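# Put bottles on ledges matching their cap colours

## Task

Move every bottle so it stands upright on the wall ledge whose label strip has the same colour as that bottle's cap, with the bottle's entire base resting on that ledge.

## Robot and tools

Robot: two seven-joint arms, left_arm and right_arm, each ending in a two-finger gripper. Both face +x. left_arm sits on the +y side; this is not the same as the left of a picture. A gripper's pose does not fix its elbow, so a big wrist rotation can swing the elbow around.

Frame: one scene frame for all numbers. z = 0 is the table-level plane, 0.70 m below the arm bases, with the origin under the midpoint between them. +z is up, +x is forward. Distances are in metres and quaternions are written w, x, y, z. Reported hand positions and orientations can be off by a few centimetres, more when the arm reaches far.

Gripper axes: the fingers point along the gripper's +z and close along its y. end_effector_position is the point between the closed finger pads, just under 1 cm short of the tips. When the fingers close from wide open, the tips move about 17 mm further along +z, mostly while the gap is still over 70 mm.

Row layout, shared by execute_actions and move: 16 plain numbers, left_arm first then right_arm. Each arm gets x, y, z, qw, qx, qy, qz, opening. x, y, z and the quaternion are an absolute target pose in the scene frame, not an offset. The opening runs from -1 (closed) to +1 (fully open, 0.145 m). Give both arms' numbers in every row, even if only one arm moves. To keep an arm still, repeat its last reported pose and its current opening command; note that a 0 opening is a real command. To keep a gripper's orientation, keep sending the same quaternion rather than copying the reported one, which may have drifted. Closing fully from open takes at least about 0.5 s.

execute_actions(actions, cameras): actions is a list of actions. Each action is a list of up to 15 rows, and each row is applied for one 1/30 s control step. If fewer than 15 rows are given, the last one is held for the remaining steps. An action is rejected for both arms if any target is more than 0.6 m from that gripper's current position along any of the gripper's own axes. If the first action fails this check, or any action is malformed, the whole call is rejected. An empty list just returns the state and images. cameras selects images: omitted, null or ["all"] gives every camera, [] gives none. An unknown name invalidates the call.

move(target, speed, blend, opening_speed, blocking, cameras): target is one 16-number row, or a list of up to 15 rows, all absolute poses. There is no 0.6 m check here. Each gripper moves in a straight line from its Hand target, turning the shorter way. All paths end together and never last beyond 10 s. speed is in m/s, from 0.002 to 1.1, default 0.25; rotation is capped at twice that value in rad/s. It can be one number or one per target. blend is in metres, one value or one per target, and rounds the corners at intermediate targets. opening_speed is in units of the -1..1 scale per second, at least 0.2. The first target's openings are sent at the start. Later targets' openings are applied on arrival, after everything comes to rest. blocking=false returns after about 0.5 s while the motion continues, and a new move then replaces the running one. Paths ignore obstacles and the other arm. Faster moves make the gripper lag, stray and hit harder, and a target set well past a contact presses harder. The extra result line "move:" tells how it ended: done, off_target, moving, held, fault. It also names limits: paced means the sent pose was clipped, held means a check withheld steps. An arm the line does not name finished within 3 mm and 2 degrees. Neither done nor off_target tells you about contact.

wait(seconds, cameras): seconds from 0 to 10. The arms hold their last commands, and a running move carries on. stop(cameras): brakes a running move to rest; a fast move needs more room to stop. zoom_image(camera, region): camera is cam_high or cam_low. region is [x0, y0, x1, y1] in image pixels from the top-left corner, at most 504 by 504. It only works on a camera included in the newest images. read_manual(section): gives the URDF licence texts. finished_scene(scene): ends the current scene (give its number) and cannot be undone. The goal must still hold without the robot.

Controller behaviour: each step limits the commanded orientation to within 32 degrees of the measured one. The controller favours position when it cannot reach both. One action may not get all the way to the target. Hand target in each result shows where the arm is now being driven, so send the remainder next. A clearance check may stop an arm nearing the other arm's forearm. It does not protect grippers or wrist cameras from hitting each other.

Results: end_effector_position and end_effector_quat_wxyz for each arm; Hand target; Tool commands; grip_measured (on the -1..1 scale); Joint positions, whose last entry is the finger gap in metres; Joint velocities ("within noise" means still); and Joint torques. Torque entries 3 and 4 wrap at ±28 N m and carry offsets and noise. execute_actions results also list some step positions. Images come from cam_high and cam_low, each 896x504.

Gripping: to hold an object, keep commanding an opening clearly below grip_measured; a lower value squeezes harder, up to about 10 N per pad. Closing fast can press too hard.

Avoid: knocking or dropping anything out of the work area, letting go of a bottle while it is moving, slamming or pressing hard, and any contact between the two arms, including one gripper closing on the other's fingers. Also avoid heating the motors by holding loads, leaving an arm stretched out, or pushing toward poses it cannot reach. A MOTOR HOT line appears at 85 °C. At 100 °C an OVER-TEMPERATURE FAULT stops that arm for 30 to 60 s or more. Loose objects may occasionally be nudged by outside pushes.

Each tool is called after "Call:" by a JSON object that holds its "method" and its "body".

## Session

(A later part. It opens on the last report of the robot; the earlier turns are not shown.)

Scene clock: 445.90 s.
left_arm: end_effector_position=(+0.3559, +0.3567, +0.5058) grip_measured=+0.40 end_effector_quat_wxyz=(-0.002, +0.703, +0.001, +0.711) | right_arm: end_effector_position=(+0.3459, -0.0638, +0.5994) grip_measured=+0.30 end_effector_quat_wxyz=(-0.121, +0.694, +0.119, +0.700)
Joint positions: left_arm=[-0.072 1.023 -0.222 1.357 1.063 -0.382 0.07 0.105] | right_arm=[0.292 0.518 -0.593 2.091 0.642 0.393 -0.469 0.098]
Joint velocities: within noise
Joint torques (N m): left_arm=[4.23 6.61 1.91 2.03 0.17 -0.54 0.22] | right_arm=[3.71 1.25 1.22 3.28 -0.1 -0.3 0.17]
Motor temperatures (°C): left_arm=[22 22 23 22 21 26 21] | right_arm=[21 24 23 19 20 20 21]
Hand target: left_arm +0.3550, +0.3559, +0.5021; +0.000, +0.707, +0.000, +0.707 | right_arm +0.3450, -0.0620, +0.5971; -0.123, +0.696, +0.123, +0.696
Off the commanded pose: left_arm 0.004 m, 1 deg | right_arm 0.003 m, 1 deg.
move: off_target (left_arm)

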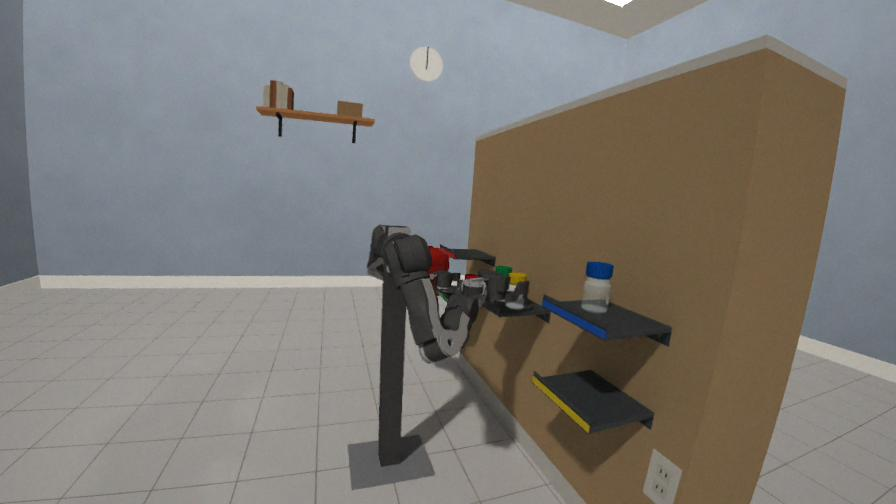

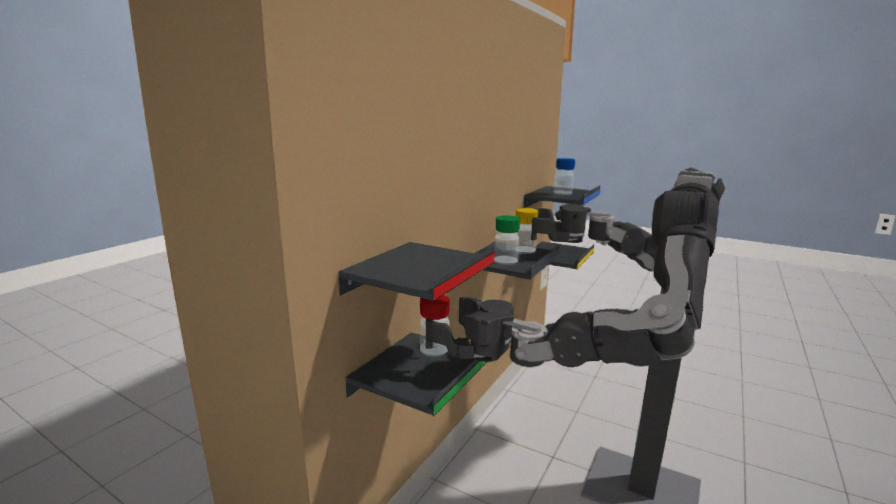

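Call:
{"method": "move", "body": {"target": [[0.355,0.351,0.509,0,0.7071,0,0.7071,0.4,0.345,-0.062,0.597,-0.1228,0.6964,0.1228,0.6964,0.3],[0.386,0.351,0.509,0,0.7071,0,0.7071,0.4,0.363,-0.056,0.597,-0.1228,0.6964,0.1228,0.6964,0.3]], "speed": 0.06}}

Call:
{"method": "zoom_image", "body": {"camera": "cam_low", "region": [490, 180, 600, 290]}}

Call:
{"method": "zoom_image", "body": {"camera": "cam_low", "region": [400, 270, 520, 390]}}

Scene clock: 494.40 s.
left_arm: end_effector_position=(+0.3864, +0.3522, +0.5126) grip_measured=+0.40 end_effector_quat_wxyz=(-0.002, +0.704, +0.001, +0.711) | right_arm: end_effector_position=(+0.3635, -0.0580, +0.5989) grip_measured=+0.30 end_effector_quat_wxyz=(-0.120, +0.695, +0.119, +0.699)
Joint positions: left_arm=[0.139 0.975 -0.329 1.269 1.032 -0.308 0.072 0.105] | right_arm=[0.364 0.475 -0.612 2.002 0.643 0.394 -0.45 0.098]
Joint velocities: within noise
Joint torques (N m): left_arm=[5.63 6.16 1.84 2.14 0.15 -0.53 0.23] | right_arm=[4.55 0.59 1.35 3.07 -0.07 -0.35 0.14]
Motor temperatures (°C): left_arm=[22 24 24 21 21 25 21] | right_arm=[22 23 23 20 20 20 21]
Hand target: left_arm +0.3860, +0.3510, +0.5090; +0.000, +0.707, +0.000, +0.707 | right_arm +0.3630, -0.0560, +0.5971; -0.123, +0.696, +0.123, +0.696
Off the commanded pose: left_arm 0.004 m, 1 deg | right_arm 0.003 m, 1 deg.
move: off_target (left_arm)

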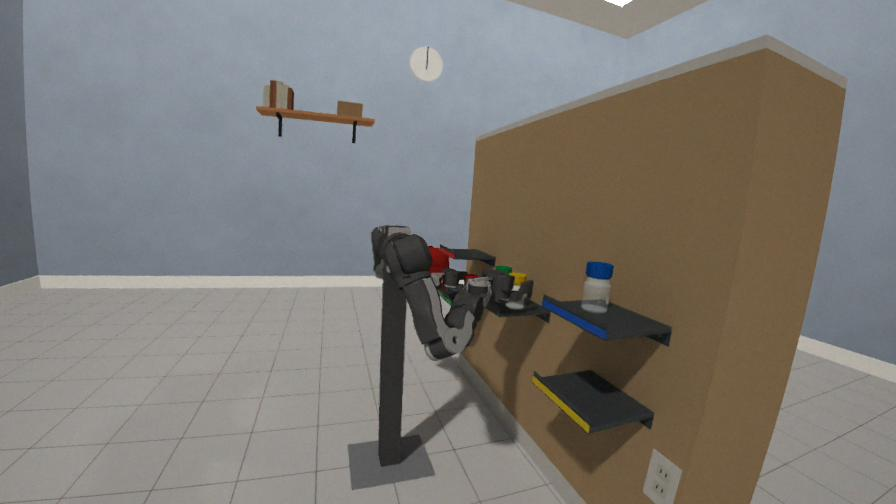

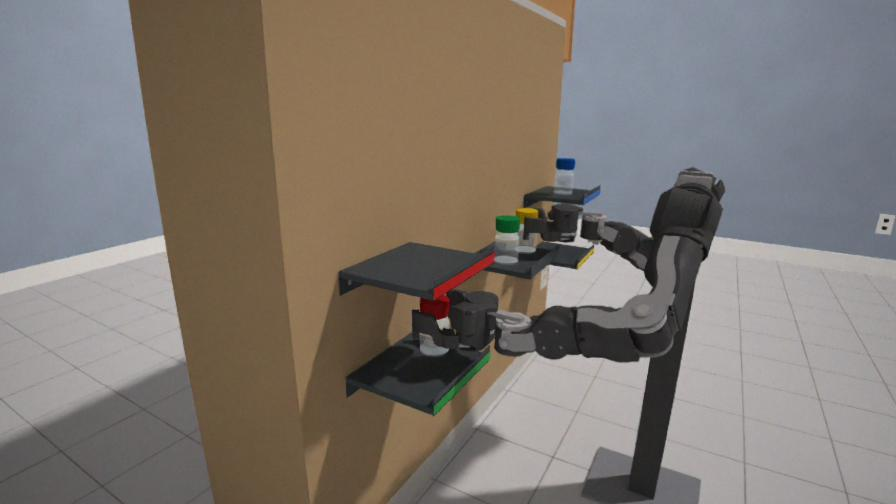

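Scaled by 4.582 from the camera's 896x504 image, which has a finer 1280x720 frame.

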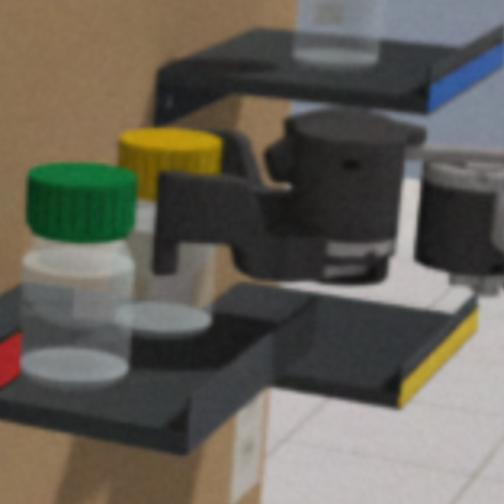

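Scaled by 4.200 from the camera's 896x504 image, which has a finer 1280x720 frame.

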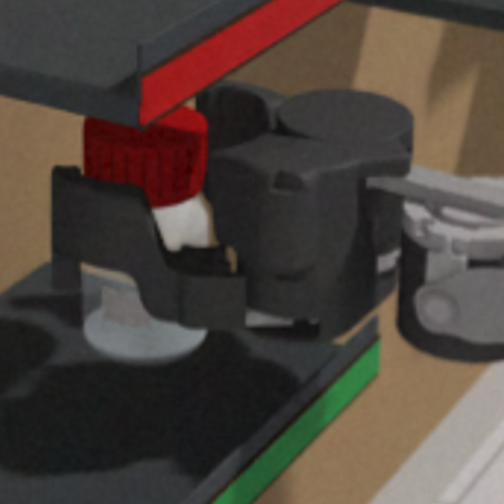

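Call:
{"method": "move", "body": {"target": [[0.386,0.351,0.507,0,0.7071,0,0.7071,-0.6,0.363,-0.056,0.597,-0.1228,0.6964,0.1228,0.6964,-0.6]], "speed": 0.06, "opening_speed": 0.5}}

Call:
{"method": "zoom_image", "body": {"camera": "cam_low", "region": [490, 180, 600, 290]}}

Call:
{"method": "zoom_image", "body": {"camera": "cam_low", "region": [400, 270, 520, 390]}}

Scene clock: 504.17 s.
left_arm: end_effector_position=(+0.3860, +0.3522, +0.5095) grip_measured=-0.25 end_effector_quat_wxyz=(-0.002, +0.706, +0.000, +0.708) | right_arm: end_effector_position=(+0.3635, -0.0579, +0.5989) grip_measured=-0.24 end_effector_quat_wxyz=(-0.120, +0.695, +0.120, +0.699)
Joint positions: left_arm=[0.139 0.972 -0.333 1.26 1.028 -0.308 0.078 0.057] | right_arm=[0.364 0.475 -0.612 2.002 0.643 0.394 -0.449 0.058]
Joint velocities: within noise
Joint torques (N m): left_arm=[5.92 5.58 2.07 2.14 0.14 -0.68 0.14] | right_arm=[4.5 0.51 1.44 2.99 -0.08 -0.36 0.14]
Motor temperatures (°C): left_arm=[23 24 24 21 21 25 21] | right_arm=[22 23 23 20 20 20 21]
Hand target: left_arm +0.3859, +0.3511, +0.5069; +0.000, +0.707, +0.000, +0.707 | right_arm +0.3629, -0.0559, +0.5971; -0.123, +0.696, +0.123, +0.696
Off the commanded pose: left_arm 0.003 m, 0 deg | right_arm 0.003 m, 1 deg.
move: done

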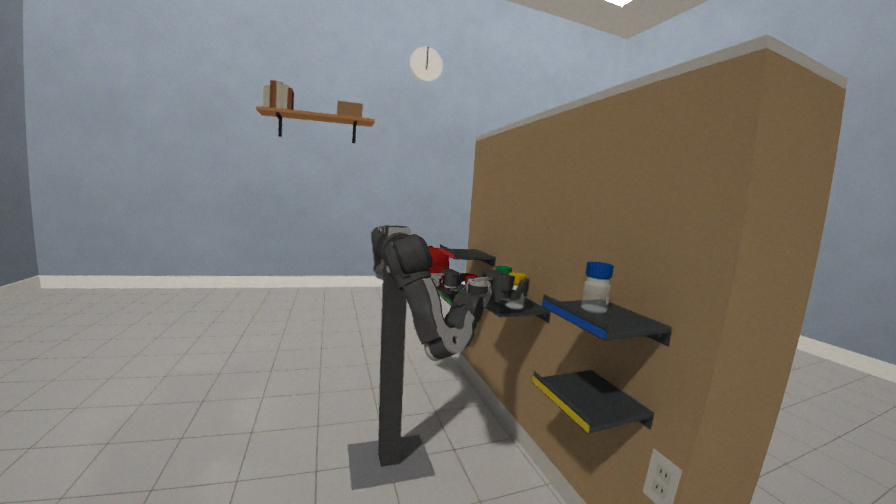

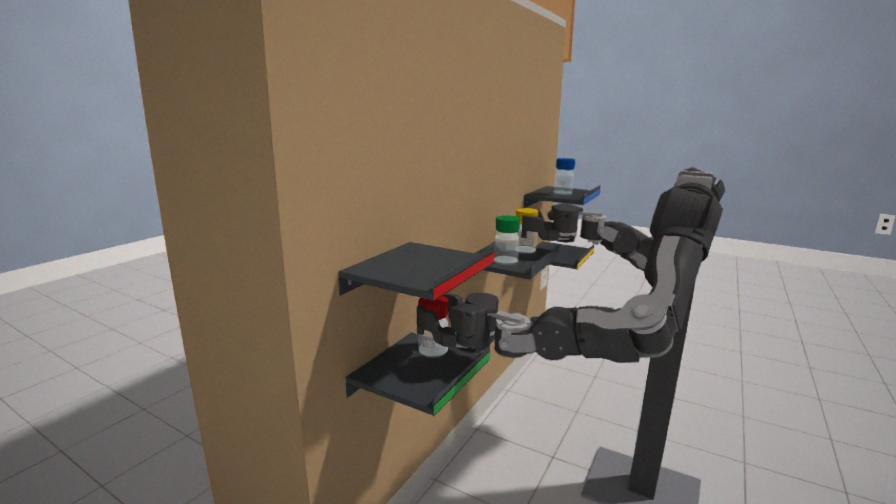

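Scaled by 4.582 from the camera's 896x504 image, which has a finer 1280x720 frame.

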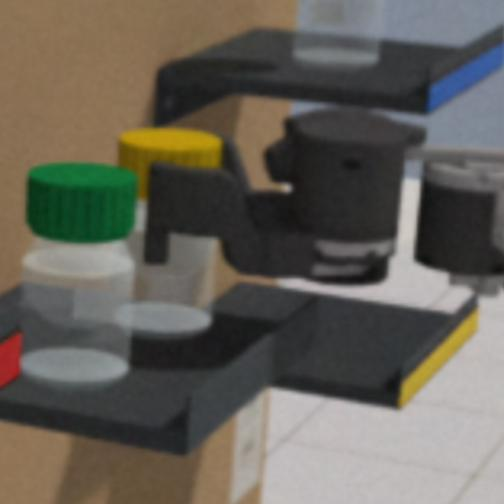

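Scaled by 4.200 from the camera's 896x504 image, which has a finer 1280x720 frame.

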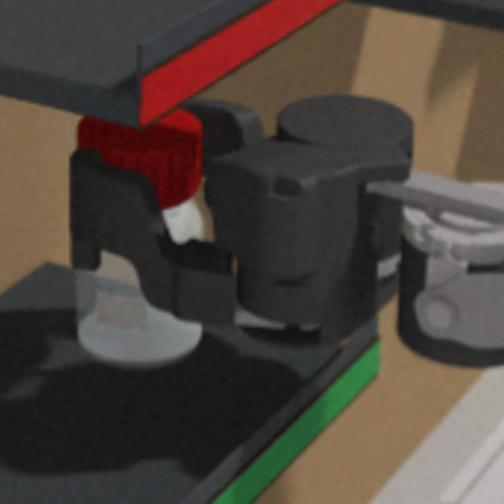

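Call:
{"method": "move", "body": {"target": [[0.386,0.351,0.541,0,0.7071,0,0.7071,-0.6,0.363,-0.056,0.64,-0.1228,0.6964,0.1228,0.6964,-0.6],[0.25,0.35,0.541,0,0.7071,0,0.7071,-0.6,0.275,-0.088,0.64,-0.1228,0.6964,0.1228,0.6964,-0.6],[0.235,0.345,0.66,0,0.7071,0,0.7071,-0.6,0.24,-0.22,0.59,0,0.7071,0,0.7071,-0.6]], "speed": [0.08,0.13,0.14], "blend": [0.005,0.02,0]}}

Call:
{"method": "zoom_image", "body": {"camera": "cam_low", "region": [400, 170, 640, 390]}}

Scene clock: 528.97 s.
left_arm: end_effector_position=(+0.2353, +0.3457, +0.6583) grip_measured=-0.25 end_effector_quat_wxyz=(-0.002, +0.710, +0.001, +0.704) | right_arm: end_effector_position=(+0.2399, -0.2193, +0.5870) grip_measured=-0.24 end_effector_quat_wxyz=(-0.005, +0.707, +0.004, +0.708)
Joint positions: left_arm=[-1.338 0.844 1.277 2.147 1.374 -0.006 0.123 0.057] | right_arm=[-0.857 0.718 0.304 2.439 0.692 -0.008 -0.353 0.058]
Joint velocities: within noise
Joint torques (N m): left_arm=[0.36 1.28 2.97 1.65 0.29 -0.8 0.22] | right_arm=[0.65 2.15 2.97 3.79 -0.14 -0.53 -0.03]
Motor temperatures (°C): left_arm=[23 24 24 21 21 26 21] | right_arm=[22 23 23 20 20 20 21]
Hand target: left_arm +0.2350, +0.3449, +0.6600; +0.000, +0.707, +0.000, +0.707 | right_arm +0.2402, -0.2202, +0.5896; -0.003, +0.703, +0.003, +0.711
Off the commanded pose: left_arm 0.002 m, 1 deg | right_arm 0.003 m, 1 deg.
joint sent to its limit (right arm) — joint 4 (elbow), upper limit, where the elbow is as bent as it goes. The joint targets still meet the commanded pose.
move: done

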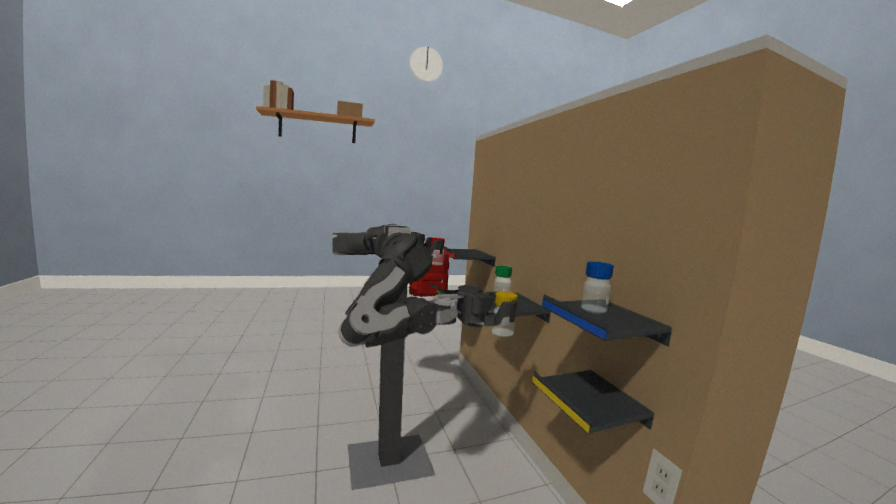

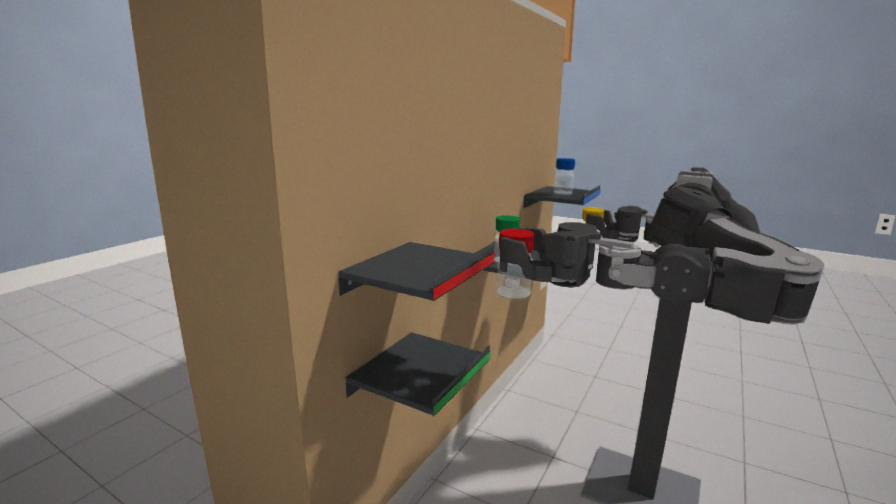

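Scaled by 2.100 from the camera's 896x504 image, which has a finer 1280x720 frame.

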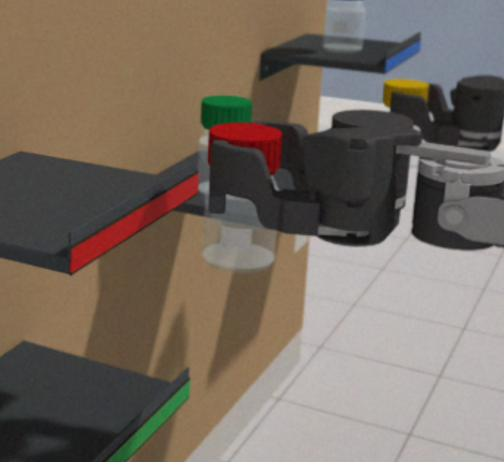

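Call:
{"method": "move", "body": {"target": [[0.26,0.365,0.74,0,0.7071,0,0.7071,-0.6,0.24,-0.385,0.555,0,0.7071,0,0.7071,-0.6],[0.382,0.375,0.735,0,0.7071,0,0.7071,-0.6,0.368,-0.385,0.555,0,0.7071,0,0.7071,-0.6]], "speed": 0.13}}

Call:
{"method": "zoom_image", "body": {"camera": "cam_low", "region": [330, 150, 530, 320]}}

Call:
{"method": "zoom_image", "body": {"camera": "cam_high", "region": [520, 280, 680, 440]}}

Scene clock: 544.17 s.
left_arm: end_effector_position=(+0.3825, +0.3741, +0.7346) grip_measured=-0.25 end_effector_quat_wxyz=(-0.001, +0.710, -0.001, +0.704) | right_arm: end_effector_position=(+0.3679, -0.3861, +0.5553) grip_measured=-0.24 end_effector_quat_wxyz=(+0.002, +0.708, -0.001, +0.706)
Joint positions: left_arm=[-1.206 1.602 1.377 1.536 1.573 0.179 0.006 0.057] | right_arm=[-0.043 0.994 0.075 1.354 0.999 -0.095 0.219 0.058]
Joint velocities: within noise
Joint torques (N m): left_arm=[4.95 2.49 3.36 0.4 0.19 -0.98 0.12] | right_arm=[3.68 6.98 3.52 2.44 0.26 -0.57 0.11]
Motor temperatures (°C): left_arm=[22 23 25 21 21 26 21] | right_arm=[21 23 23 20 20 21 21]
Hand target: left_arm +0.3820, +0.3750, +0.7349; +0.000, +0.707, +0.000, +0.707 | right_arm +0.3680, -0.3850, +0.5550; +0.000, +0.707, +0.000, +0.707
Off the commanded pose: left_arm 0.001 m, 0 deg | right_arm 0.001 m, 0 deg.
move: done

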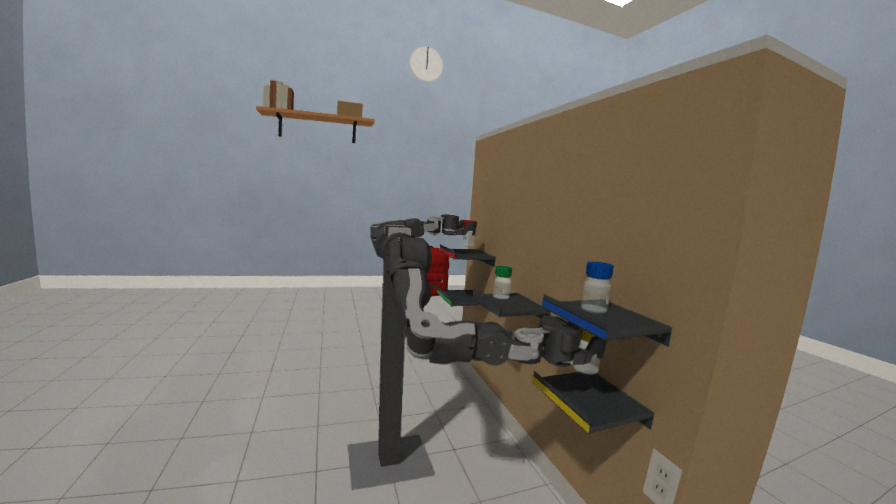

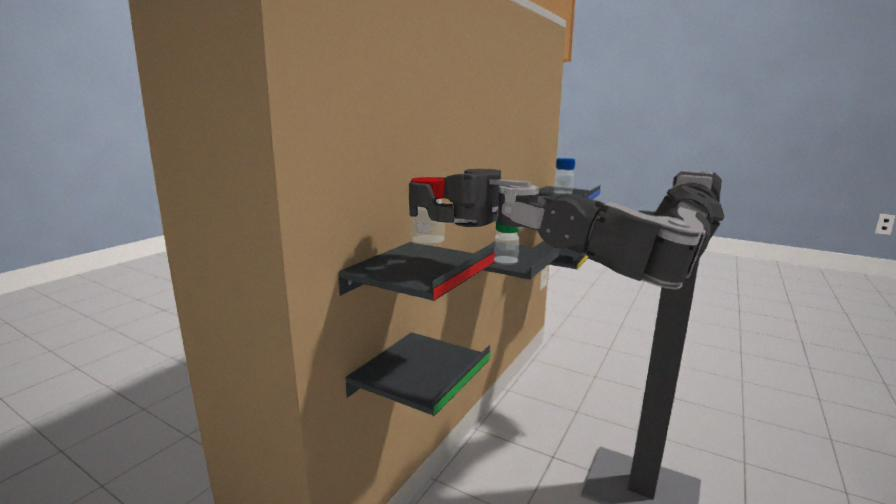

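Scaled by 2.520 from the camera's 896x504 image, which has a finer 1280x720 frame.

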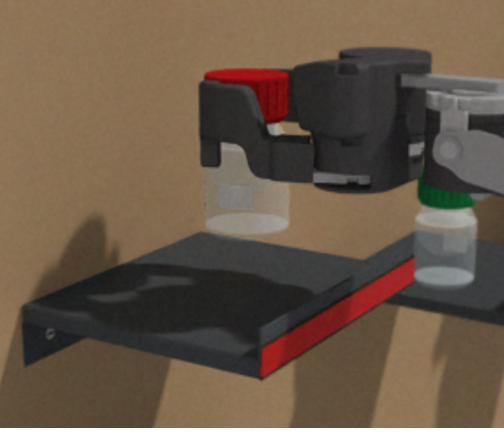

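Scaled by 3.150 from the camera's 896x504 image, which has a finer 1280x720 frame.

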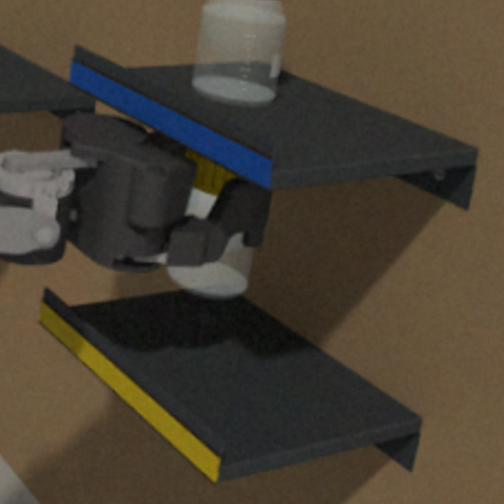

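Call:
{"method": "move", "body": {"target": [[0.382,0.375,0.705,0,0.7071,0,0.7071,-0.6,0.368,-0.385,0.515,0,0.7071,0,0.7071,-0.6],[0.382,0.375,0.688,0,0.7071,0,0.7071,-0.6,0.368,-0.385,0.498,0,0.7071,0,0.7071,-0.6]], "speed": [0.08,0.03]}}

Call:
{"method": "zoom_image", "body": {"camera": "cam_low", "region": [330, 150, 530, 320]}}

Call:
{"method": "zoom_image", "body": {"camera": "cam_high", "region": [520, 280, 680, 440]}}

Scene clock: 559.63 s.
left_arm: end_effector_position=(+0.3823, +0.3748, +0.7010) grip_measured=-0.25 end_effector_quat_wxyz=(+0.000, +0.690, +0.000, +0.724) | right_arm: end_effector_position=(+0.3681, -0.3873, +0.5013) grip_measured=-0.24 end_effector_quat_wxyz=(+0.003, +0.705, -0.002, +0.709)
Joint positions: left_arm=[-1.344 1.585 1.325 1.551 1.575 -0.066 0.006 0.057] | right_arm=[0.042 0.844 0.008 1.142 0.875 -0.242 0.324 0.058]
Joint velocities: within noise
Joint torques (N m): left_arm=[2.55 1.62 1.54 0.54 0.12 0.12 0.11] | right_arm=[3.68 6.21 1.94 2.37 0.28 -0.43 0.18]
Motor temperatures (°C): left_arm=[23 23 25 21 21 26 21] | right_arm=[22 24 23 20 20 21 21]
Hand target: left_arm +0.3818, +0.3749, +0.6880; +0.000, +0.707, +0.000, +0.707 | right_arm +0.3680, -0.3850, +0.4980; +0.000, +0.707, +0.000, +0.707
Off the commanded pose: left_arm 0.013 m, 3 deg | right_arm 0.004 m, 1 deg.
move: off_target (left_arm, right_arm)

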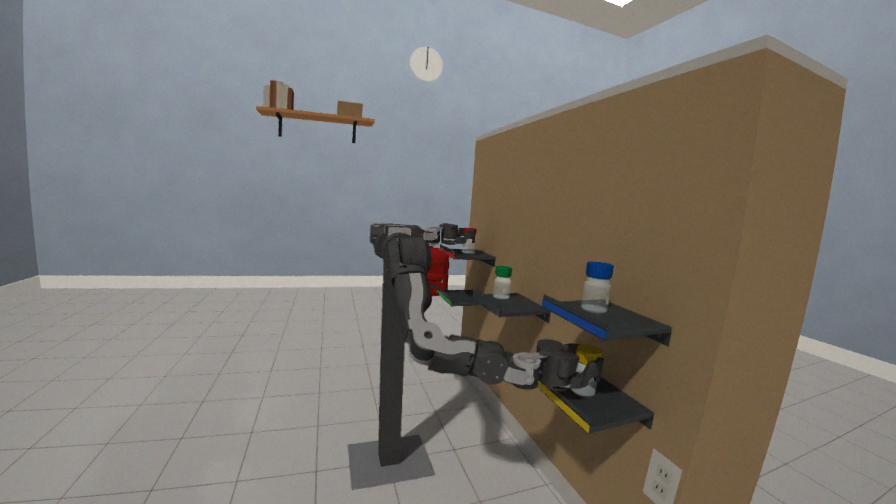

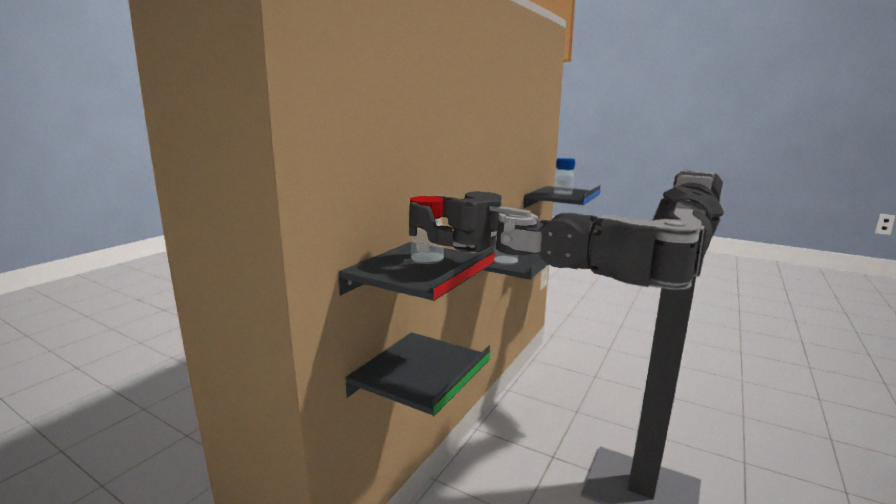

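Scaled by 2.520 from the camera's 896x504 image, which has a finer 1280x720 frame.

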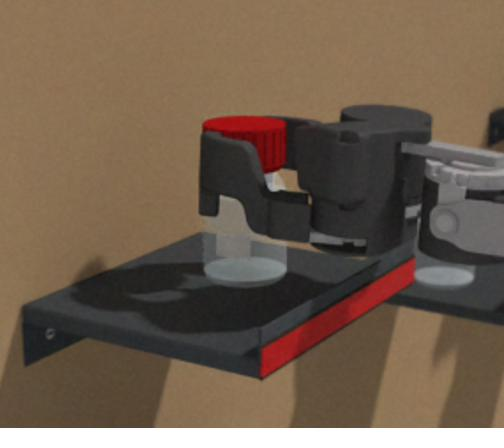

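Scaled by 3.150 from the camera's 896x504 image, which has a finer 1280x720 frame.

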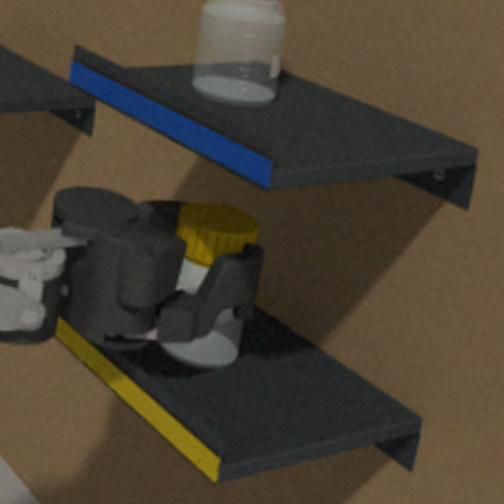

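Call:
{"method": "move", "body": {"target": [[0.382,0.375,0.699,0,0.7071,0,0.7071,-0.6,0.368,-0.385,0.490,0,0.7071,0,0.7071,-0.6]], "speed": 0.03}}

Call:
{"method": "zoom_image", "body": {"camera": "cam_high", "region": [540, 330, 640, 430]}}

Scene clock: 568.17 s.
left_arm: end_effector_position=(+0.3822, +0.3748, +0.7020) grip_measured=-0.25 end_effector_quat_wxyz=(+0.001, +0.702, +0.001, +0.712) | right_arm: end_effector_position=(+0.3692, -0.3872, +0.5004) grip_measured=-0.24 end_effector_quat_wxyz=(+0.003, +0.694, -0.001, +0.720)
Joint positions: left_arm=[-1.32 1.584 1.331 1.552 1.576 -0.004 0.006 0.057] | right_arm=[0.061 0.839 -0.02 1.108 0.886 -0.295 0.335 0.058]
Joint velocities: within noise
Joint torques (N m): left_arm=[5 1.99 3.4 0.35 0.08 -0.26 0.11] | right_arm=[2.68 6.53 0.75 1.81 0.14 0.11 0]
Motor temperatures (°C): left_arm=[22 22 25 21 21 26 21] | right_arm=[22 24 23 20 20 21 21]
Hand target: left_arm +0.3820, +0.3749, +0.6991; +0.000, +0.707, +0.000, +0.707 | right_arm +0.3678, -0.3850, +0.4902; +0.000, +0.707, +0.000, +0.707
Off the commanded pose: left_arm 0.003 m, 1 deg | right_arm 0.011 m, 2 deg.
move: off_target (right_arm)

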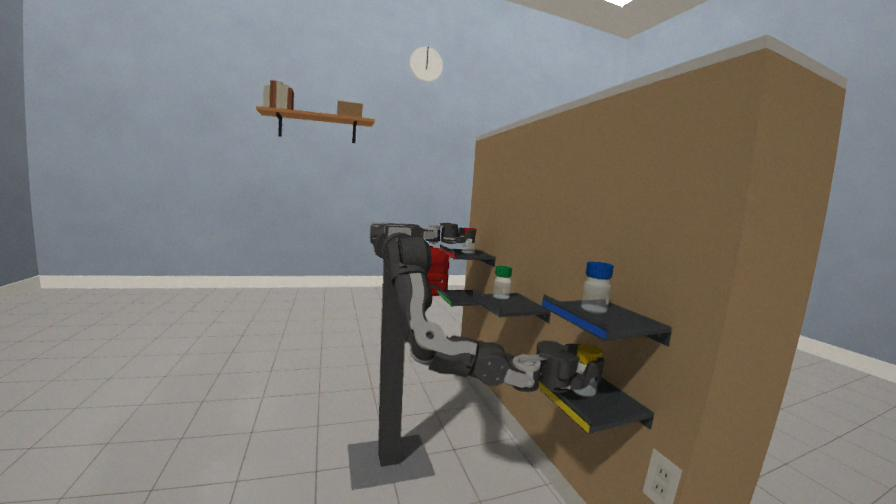

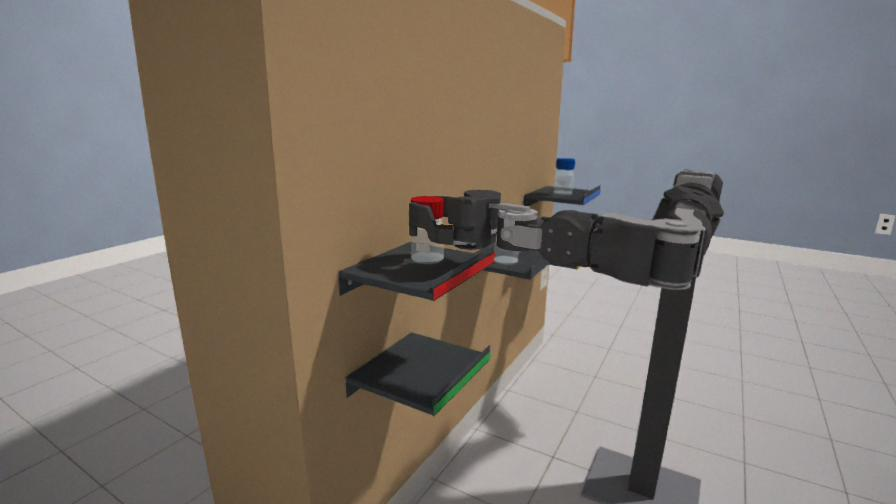

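Scaled by 5.040 from the camera's 896x504 image, which has a finer 1280x720 frame.

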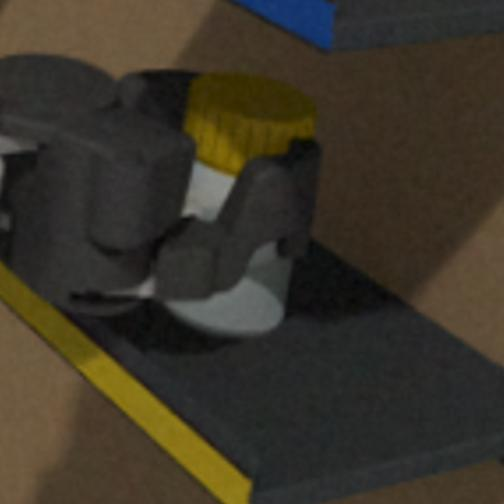

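Call:
{"method": "move", "body": {"target": [[0.382,0.375,0.701,0,0.7071,0,0.7071,0.1,0.368,-0.385,0.500,0,0.7071,0,0.7071,0.1],[0.26,0.37,0.708,0,0.7071,0,0.7071,0.1,0.25,-0.385,0.507,0,0.7071,0,0.7071,0.1],[0.225,0.30,0.62,0,0.7071,0,0.7071,0.1,0.23,-0.385,0.507,0,0.7071,0,0.7071,0.1]], "speed": [0.03,0.08,0.15], "opening_speed": 0.4}}

Call:
{"method": "zoom_image", "body": {"camera": "cam_low", "region": [330, 150, 530, 320]}}

Call:
{"method": "zoom_image", "body": {"camera": "cam_high", "region": [520, 280, 680, 440]}}

Scene clock: 584.20 s.
left_arm: end_effector_position=(+0.2253, +0.2991, +0.6203) grip_measured=+0.10 end_effector_quat_wxyz=(+0.002, +0.707, -0.002, +0.707) | right_arm: end_effector_position=(+0.2300, -0.3851, +0.5050) grip_measured=+0.10 end_effector_quat_wxyz=(+0.000, +0.710, -0.001, +0.705)
Joint positions: left_arm=[-1.292 0.773 0.971 2.308 1.149 -0.152 -0.027 0.083] | right_arm=[-0.842 0.785 0.53 1.58 1.024 -0.406 0.39 0.083]
Joint velocities: within noise
Joint torques (N m): left_arm=[-0.46 1.31 1.74 2.61 0.09 -0.69 -0.05] | right_arm=[-0.25 4.55 4.74 2.59 0.39 -0.49 0.15]
Motor temperatures (°C): left_arm=[23 22 25 21 21 25 21] | right_arm=[21 24 23 20 20 20 21]
Hand target: left_arm +0.2250, +0.2999, +0.6201; +0.000, +0.707, +0.000, +0.707 | right_arm +0.2300, -0.3850, +0.5070; +0.000, +0.707, +0.000, +0.707
Off the commanded pose: left_arm 0.001 m, 0 deg | right_arm 0.002 m, 0 deg.
move: done

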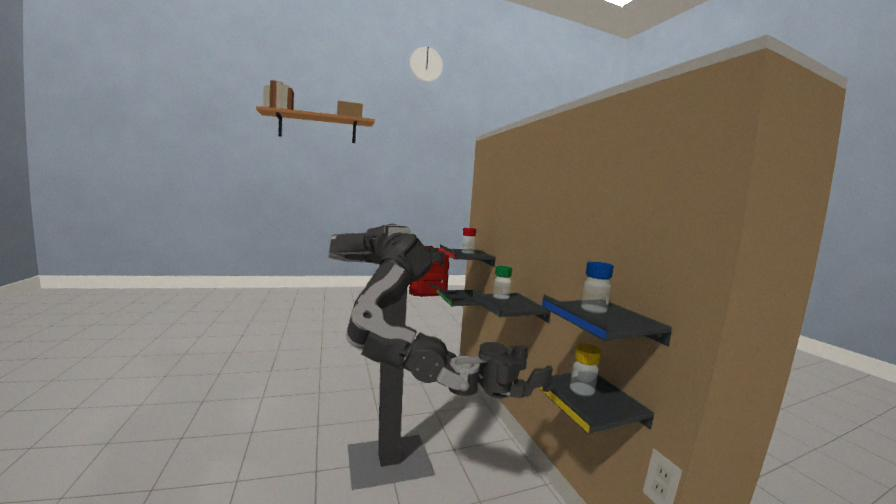

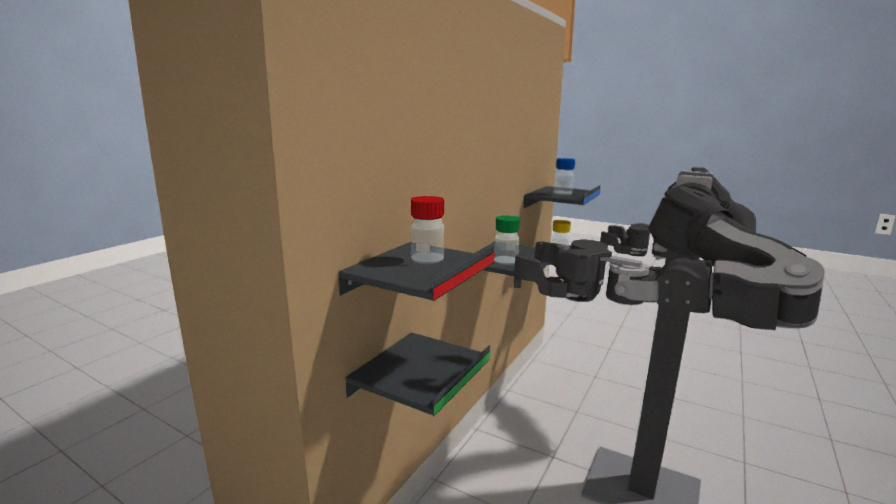

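Scaled by 2.520 from the camera's 896x504 image, which has a finer 1280x720 frame.

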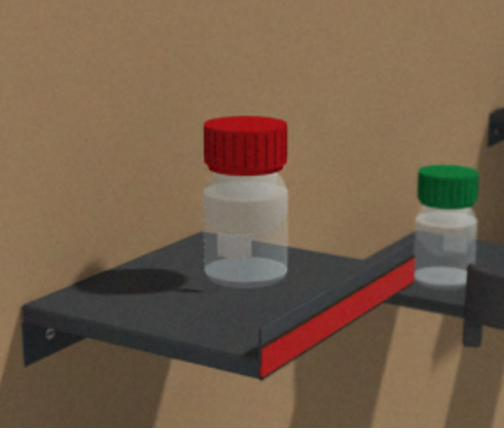

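Scaled by 3.150 from the camera's 896x504 image, which has a finer 1280x720 frame.

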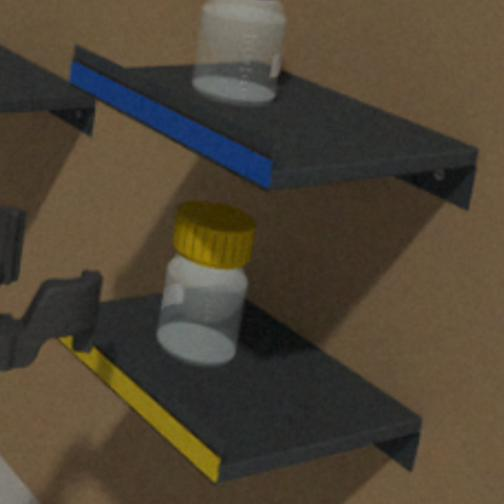

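Call:
{"method": "move", "body": {"target": [[0.225,0.25,0.50,0,0.7071,0,0.7071,0.4,0.23,-0.385,0.507,0,0.7071,0,0.7071,0.1],[0.25,0.13,0.53,0.0616,0.7044,-0.0616,0.7044,0.4,0.23,-0.385,0.507,0,0.7071,0,0.7071,0.1],[0.28,0.055,0.585,0.0616,0.7044,-0.0616,0.7044,0.4,0.23,-0.385,0.507,0,0.7071,0,0.7071,0.1],[0.335,0.042,0.585,0.0616,0.7044,-0.0616,0.7044,0.4,0.23,-0.385,0.507,0,0.7071,0,0.7071,0.1]], "speed": [0.16,0.16,0.14,0.08], "blend": [0.03,0.02,0,0]}}

Call:
{"method": "zoom_image", "body": {"camera": "cam_low", "region": [470, 190, 590, 290]}}

Call:
{"method": "zoom_image", "body": {"camera": "cam_high", "region": [450, 240, 550, 340]}}

Scene clock: 607.77 s.
left_arm: end_effector_position=(+0.3348, +0.0426, +0.5876) grip_measured=+0.40 end_effector_quat_wxyz=(+0.061, +0.702, -0.060, +0.707) | right_arm: end_effector_position=(+0.2299, -0.3851, +0.5050) grip_measured=+0.10 end_effector_quat_wxyz=(+0.000, +0.710, -0.001, +0.705)
Joint positions: left_arm=[0.106 0.132 -0.552 2.073 0.191 0.509 -0.467 0.105] | right_arm=[-0.842 0.785 0.53 1.58 1.024 -0.406 0.39 0.083]
Joint velocities: within noise
Joint torques (N m): left_arm=[4.36 -0.83 0.05 3.95 -0.04 -0.59 0.17] | right_arm=[-0.38 4.65 4.59 2.58 0.38 -0.5 0.15]
Motor temperatures (°C): left_arm=[22 22 25 21 21 26 21] | right_arm=[21 24 24 20 20 21 21]
Hand target: left_arm +0.3350, +0.0420, +0.5851; +0.062, +0.704, -0.062, +0.705 | right_arm +0.2300, -0.3850, +0.5070; +0.000, +0.707, +0.000, +0.707
Off the commanded pose: left_arm 0.003 m, 0 deg | right_arm 0.002 m, 0 deg.
move: done

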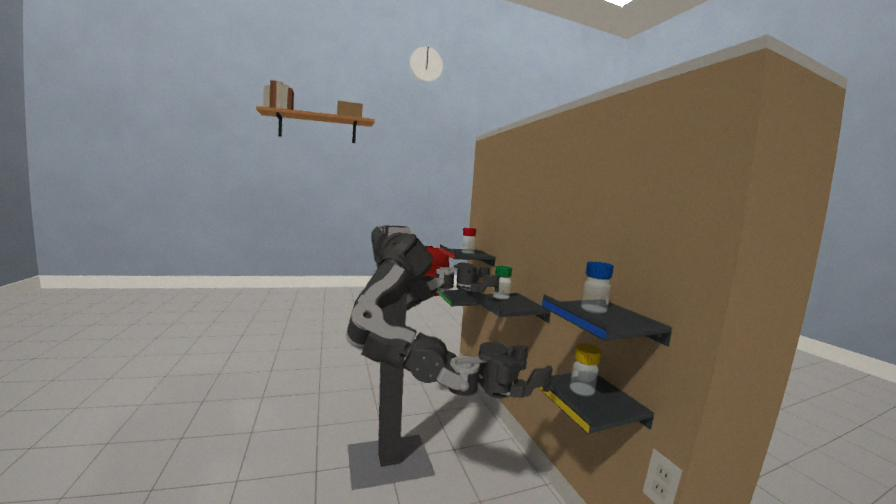

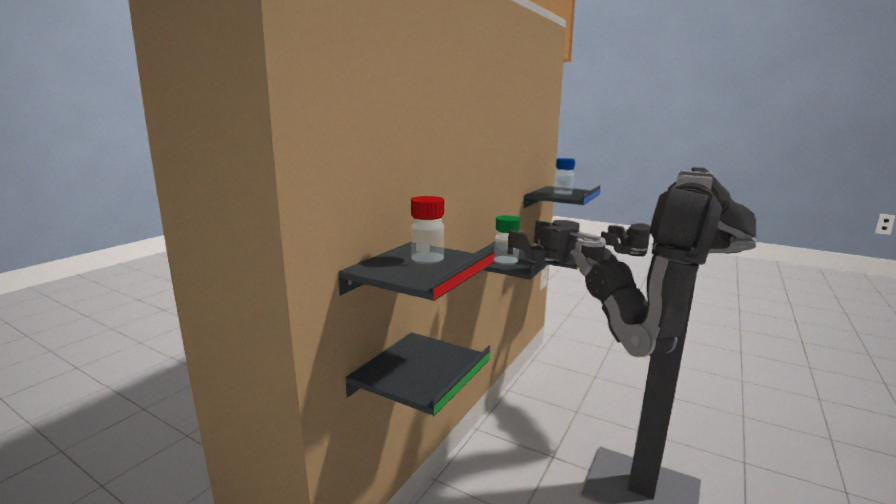

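Scaled by 4.200 from the camera's 896x504 image, which has a finer 1280x720 frame.

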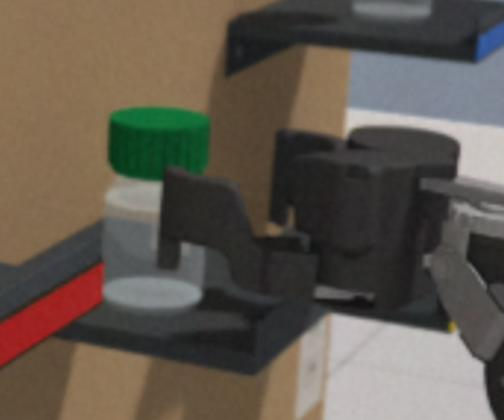

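Scaled by 5.040 from the camera's 896x504 image, which has a finer 1280x720 frame.

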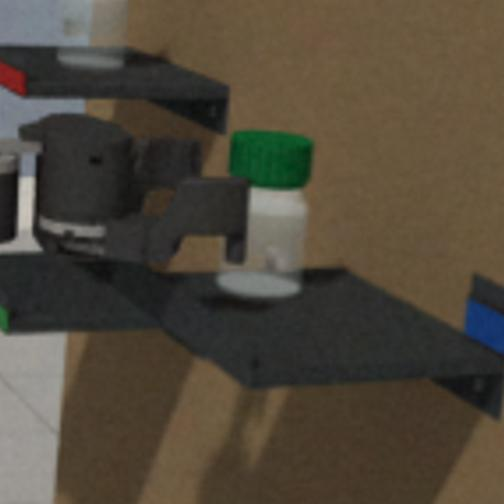

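Call:
{"method": "move", "body": {"target": [[0.378,0.0345,0.583,0.0616,0.7044,-0.0616,0.7044,0.4,0.23,-0.385,0.507,0,0.7071,0,0.7071,0.1],[0.378,0.0345,0.583,0.0616,0.7044,-0.0616,0.7044,-0.6,0.23,-0.385,0.507,0,0.7071,0,0.7071,0.1]], "speed": 0.07, "opening_speed": 0.5}}

Call:
{"method": "zoom_image", "body": {"camera": "cam_low", "region": [470, 190, 590, 290]}}

Scene clock: 619.00 s.
left_arm: end_effector_position=(+0.3777, +0.0351, +0.5851) grip_measured=-0.26 end_effector_quat_wxyz=(+0.061, +0.703, -0.060, +0.706) | right_arm: end_effector_position=(+0.2299, -0.3851, +0.5050) grip_measured=+0.10 end_effector_quat_wxyz=(+0.000, +0.710, -0.001, +0.705)
Joint positions: left_arm=[0.276 0.092 -0.536 1.862 0.242 0.468 -0.443 0.056] | right_arm=[-0.842 0.785 0.53 1.58 1.024 -0.406 0.39 0.083]
Joint velocities: within noise
Joint torques (N m): left_arm=[6.13 -1.12 0.21 3.96 -0.02 -0.65 0.18] | right_arm=[-0.3 4.79 4.53 2.74 0.41 -0.51 0.15]
Motor temperatures (°C): left_arm=[22 22 24 22 21 26 21] | right_arm=[21 24 24 20 20 21 21]
Hand target: left_arm +0.3780, +0.0345, +0.5831; +0.062, +0.704, -0.062, +0.705 | right_arm +0.2300, -0.3850, +0.5070; +0.000, +0.707, +0.000, +0.707
Off the commanded pose: left_arm 0.002 m, 0 deg | right_arm 0.002 m, 0 deg.
move: done

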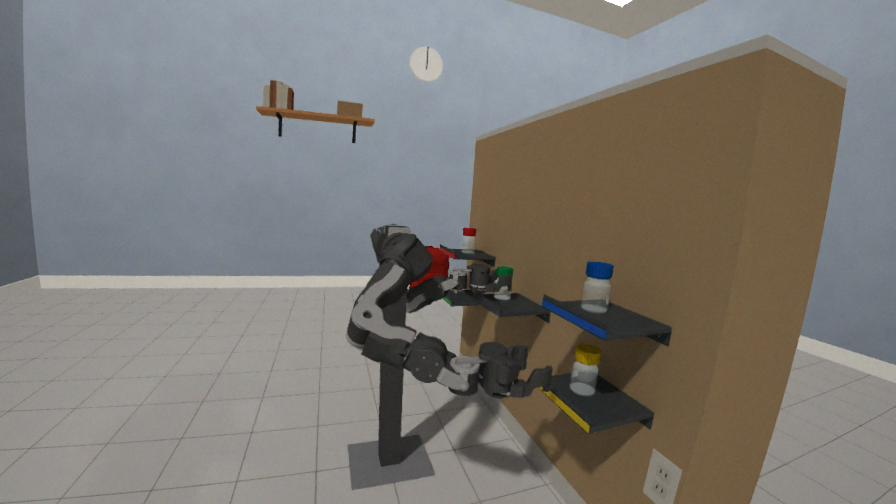

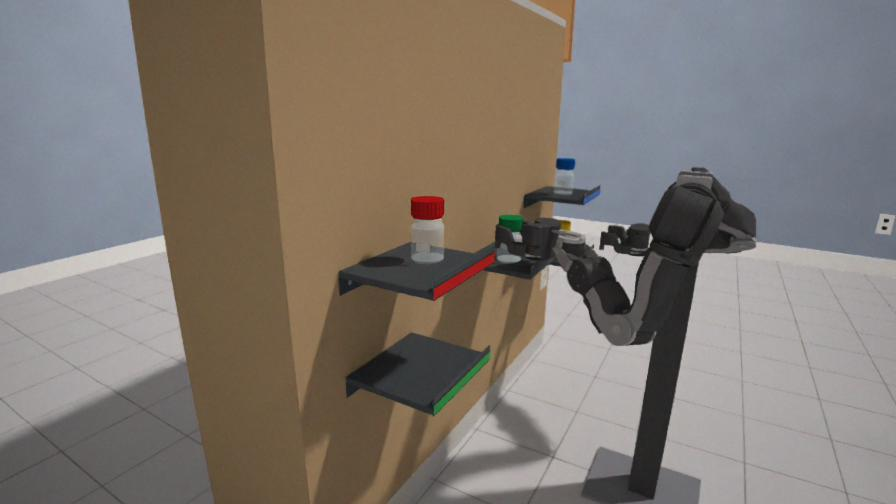

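Scaled by 4.200 from the camera's 896x504 image, which has a finer 1280x720 frame.

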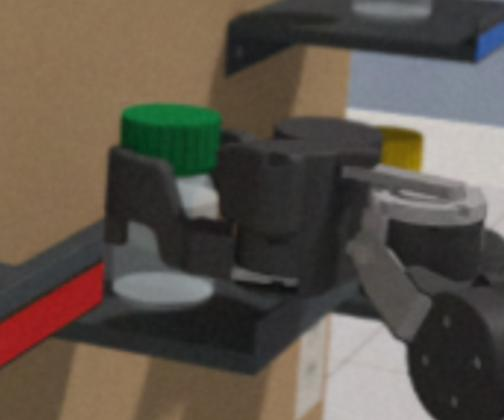

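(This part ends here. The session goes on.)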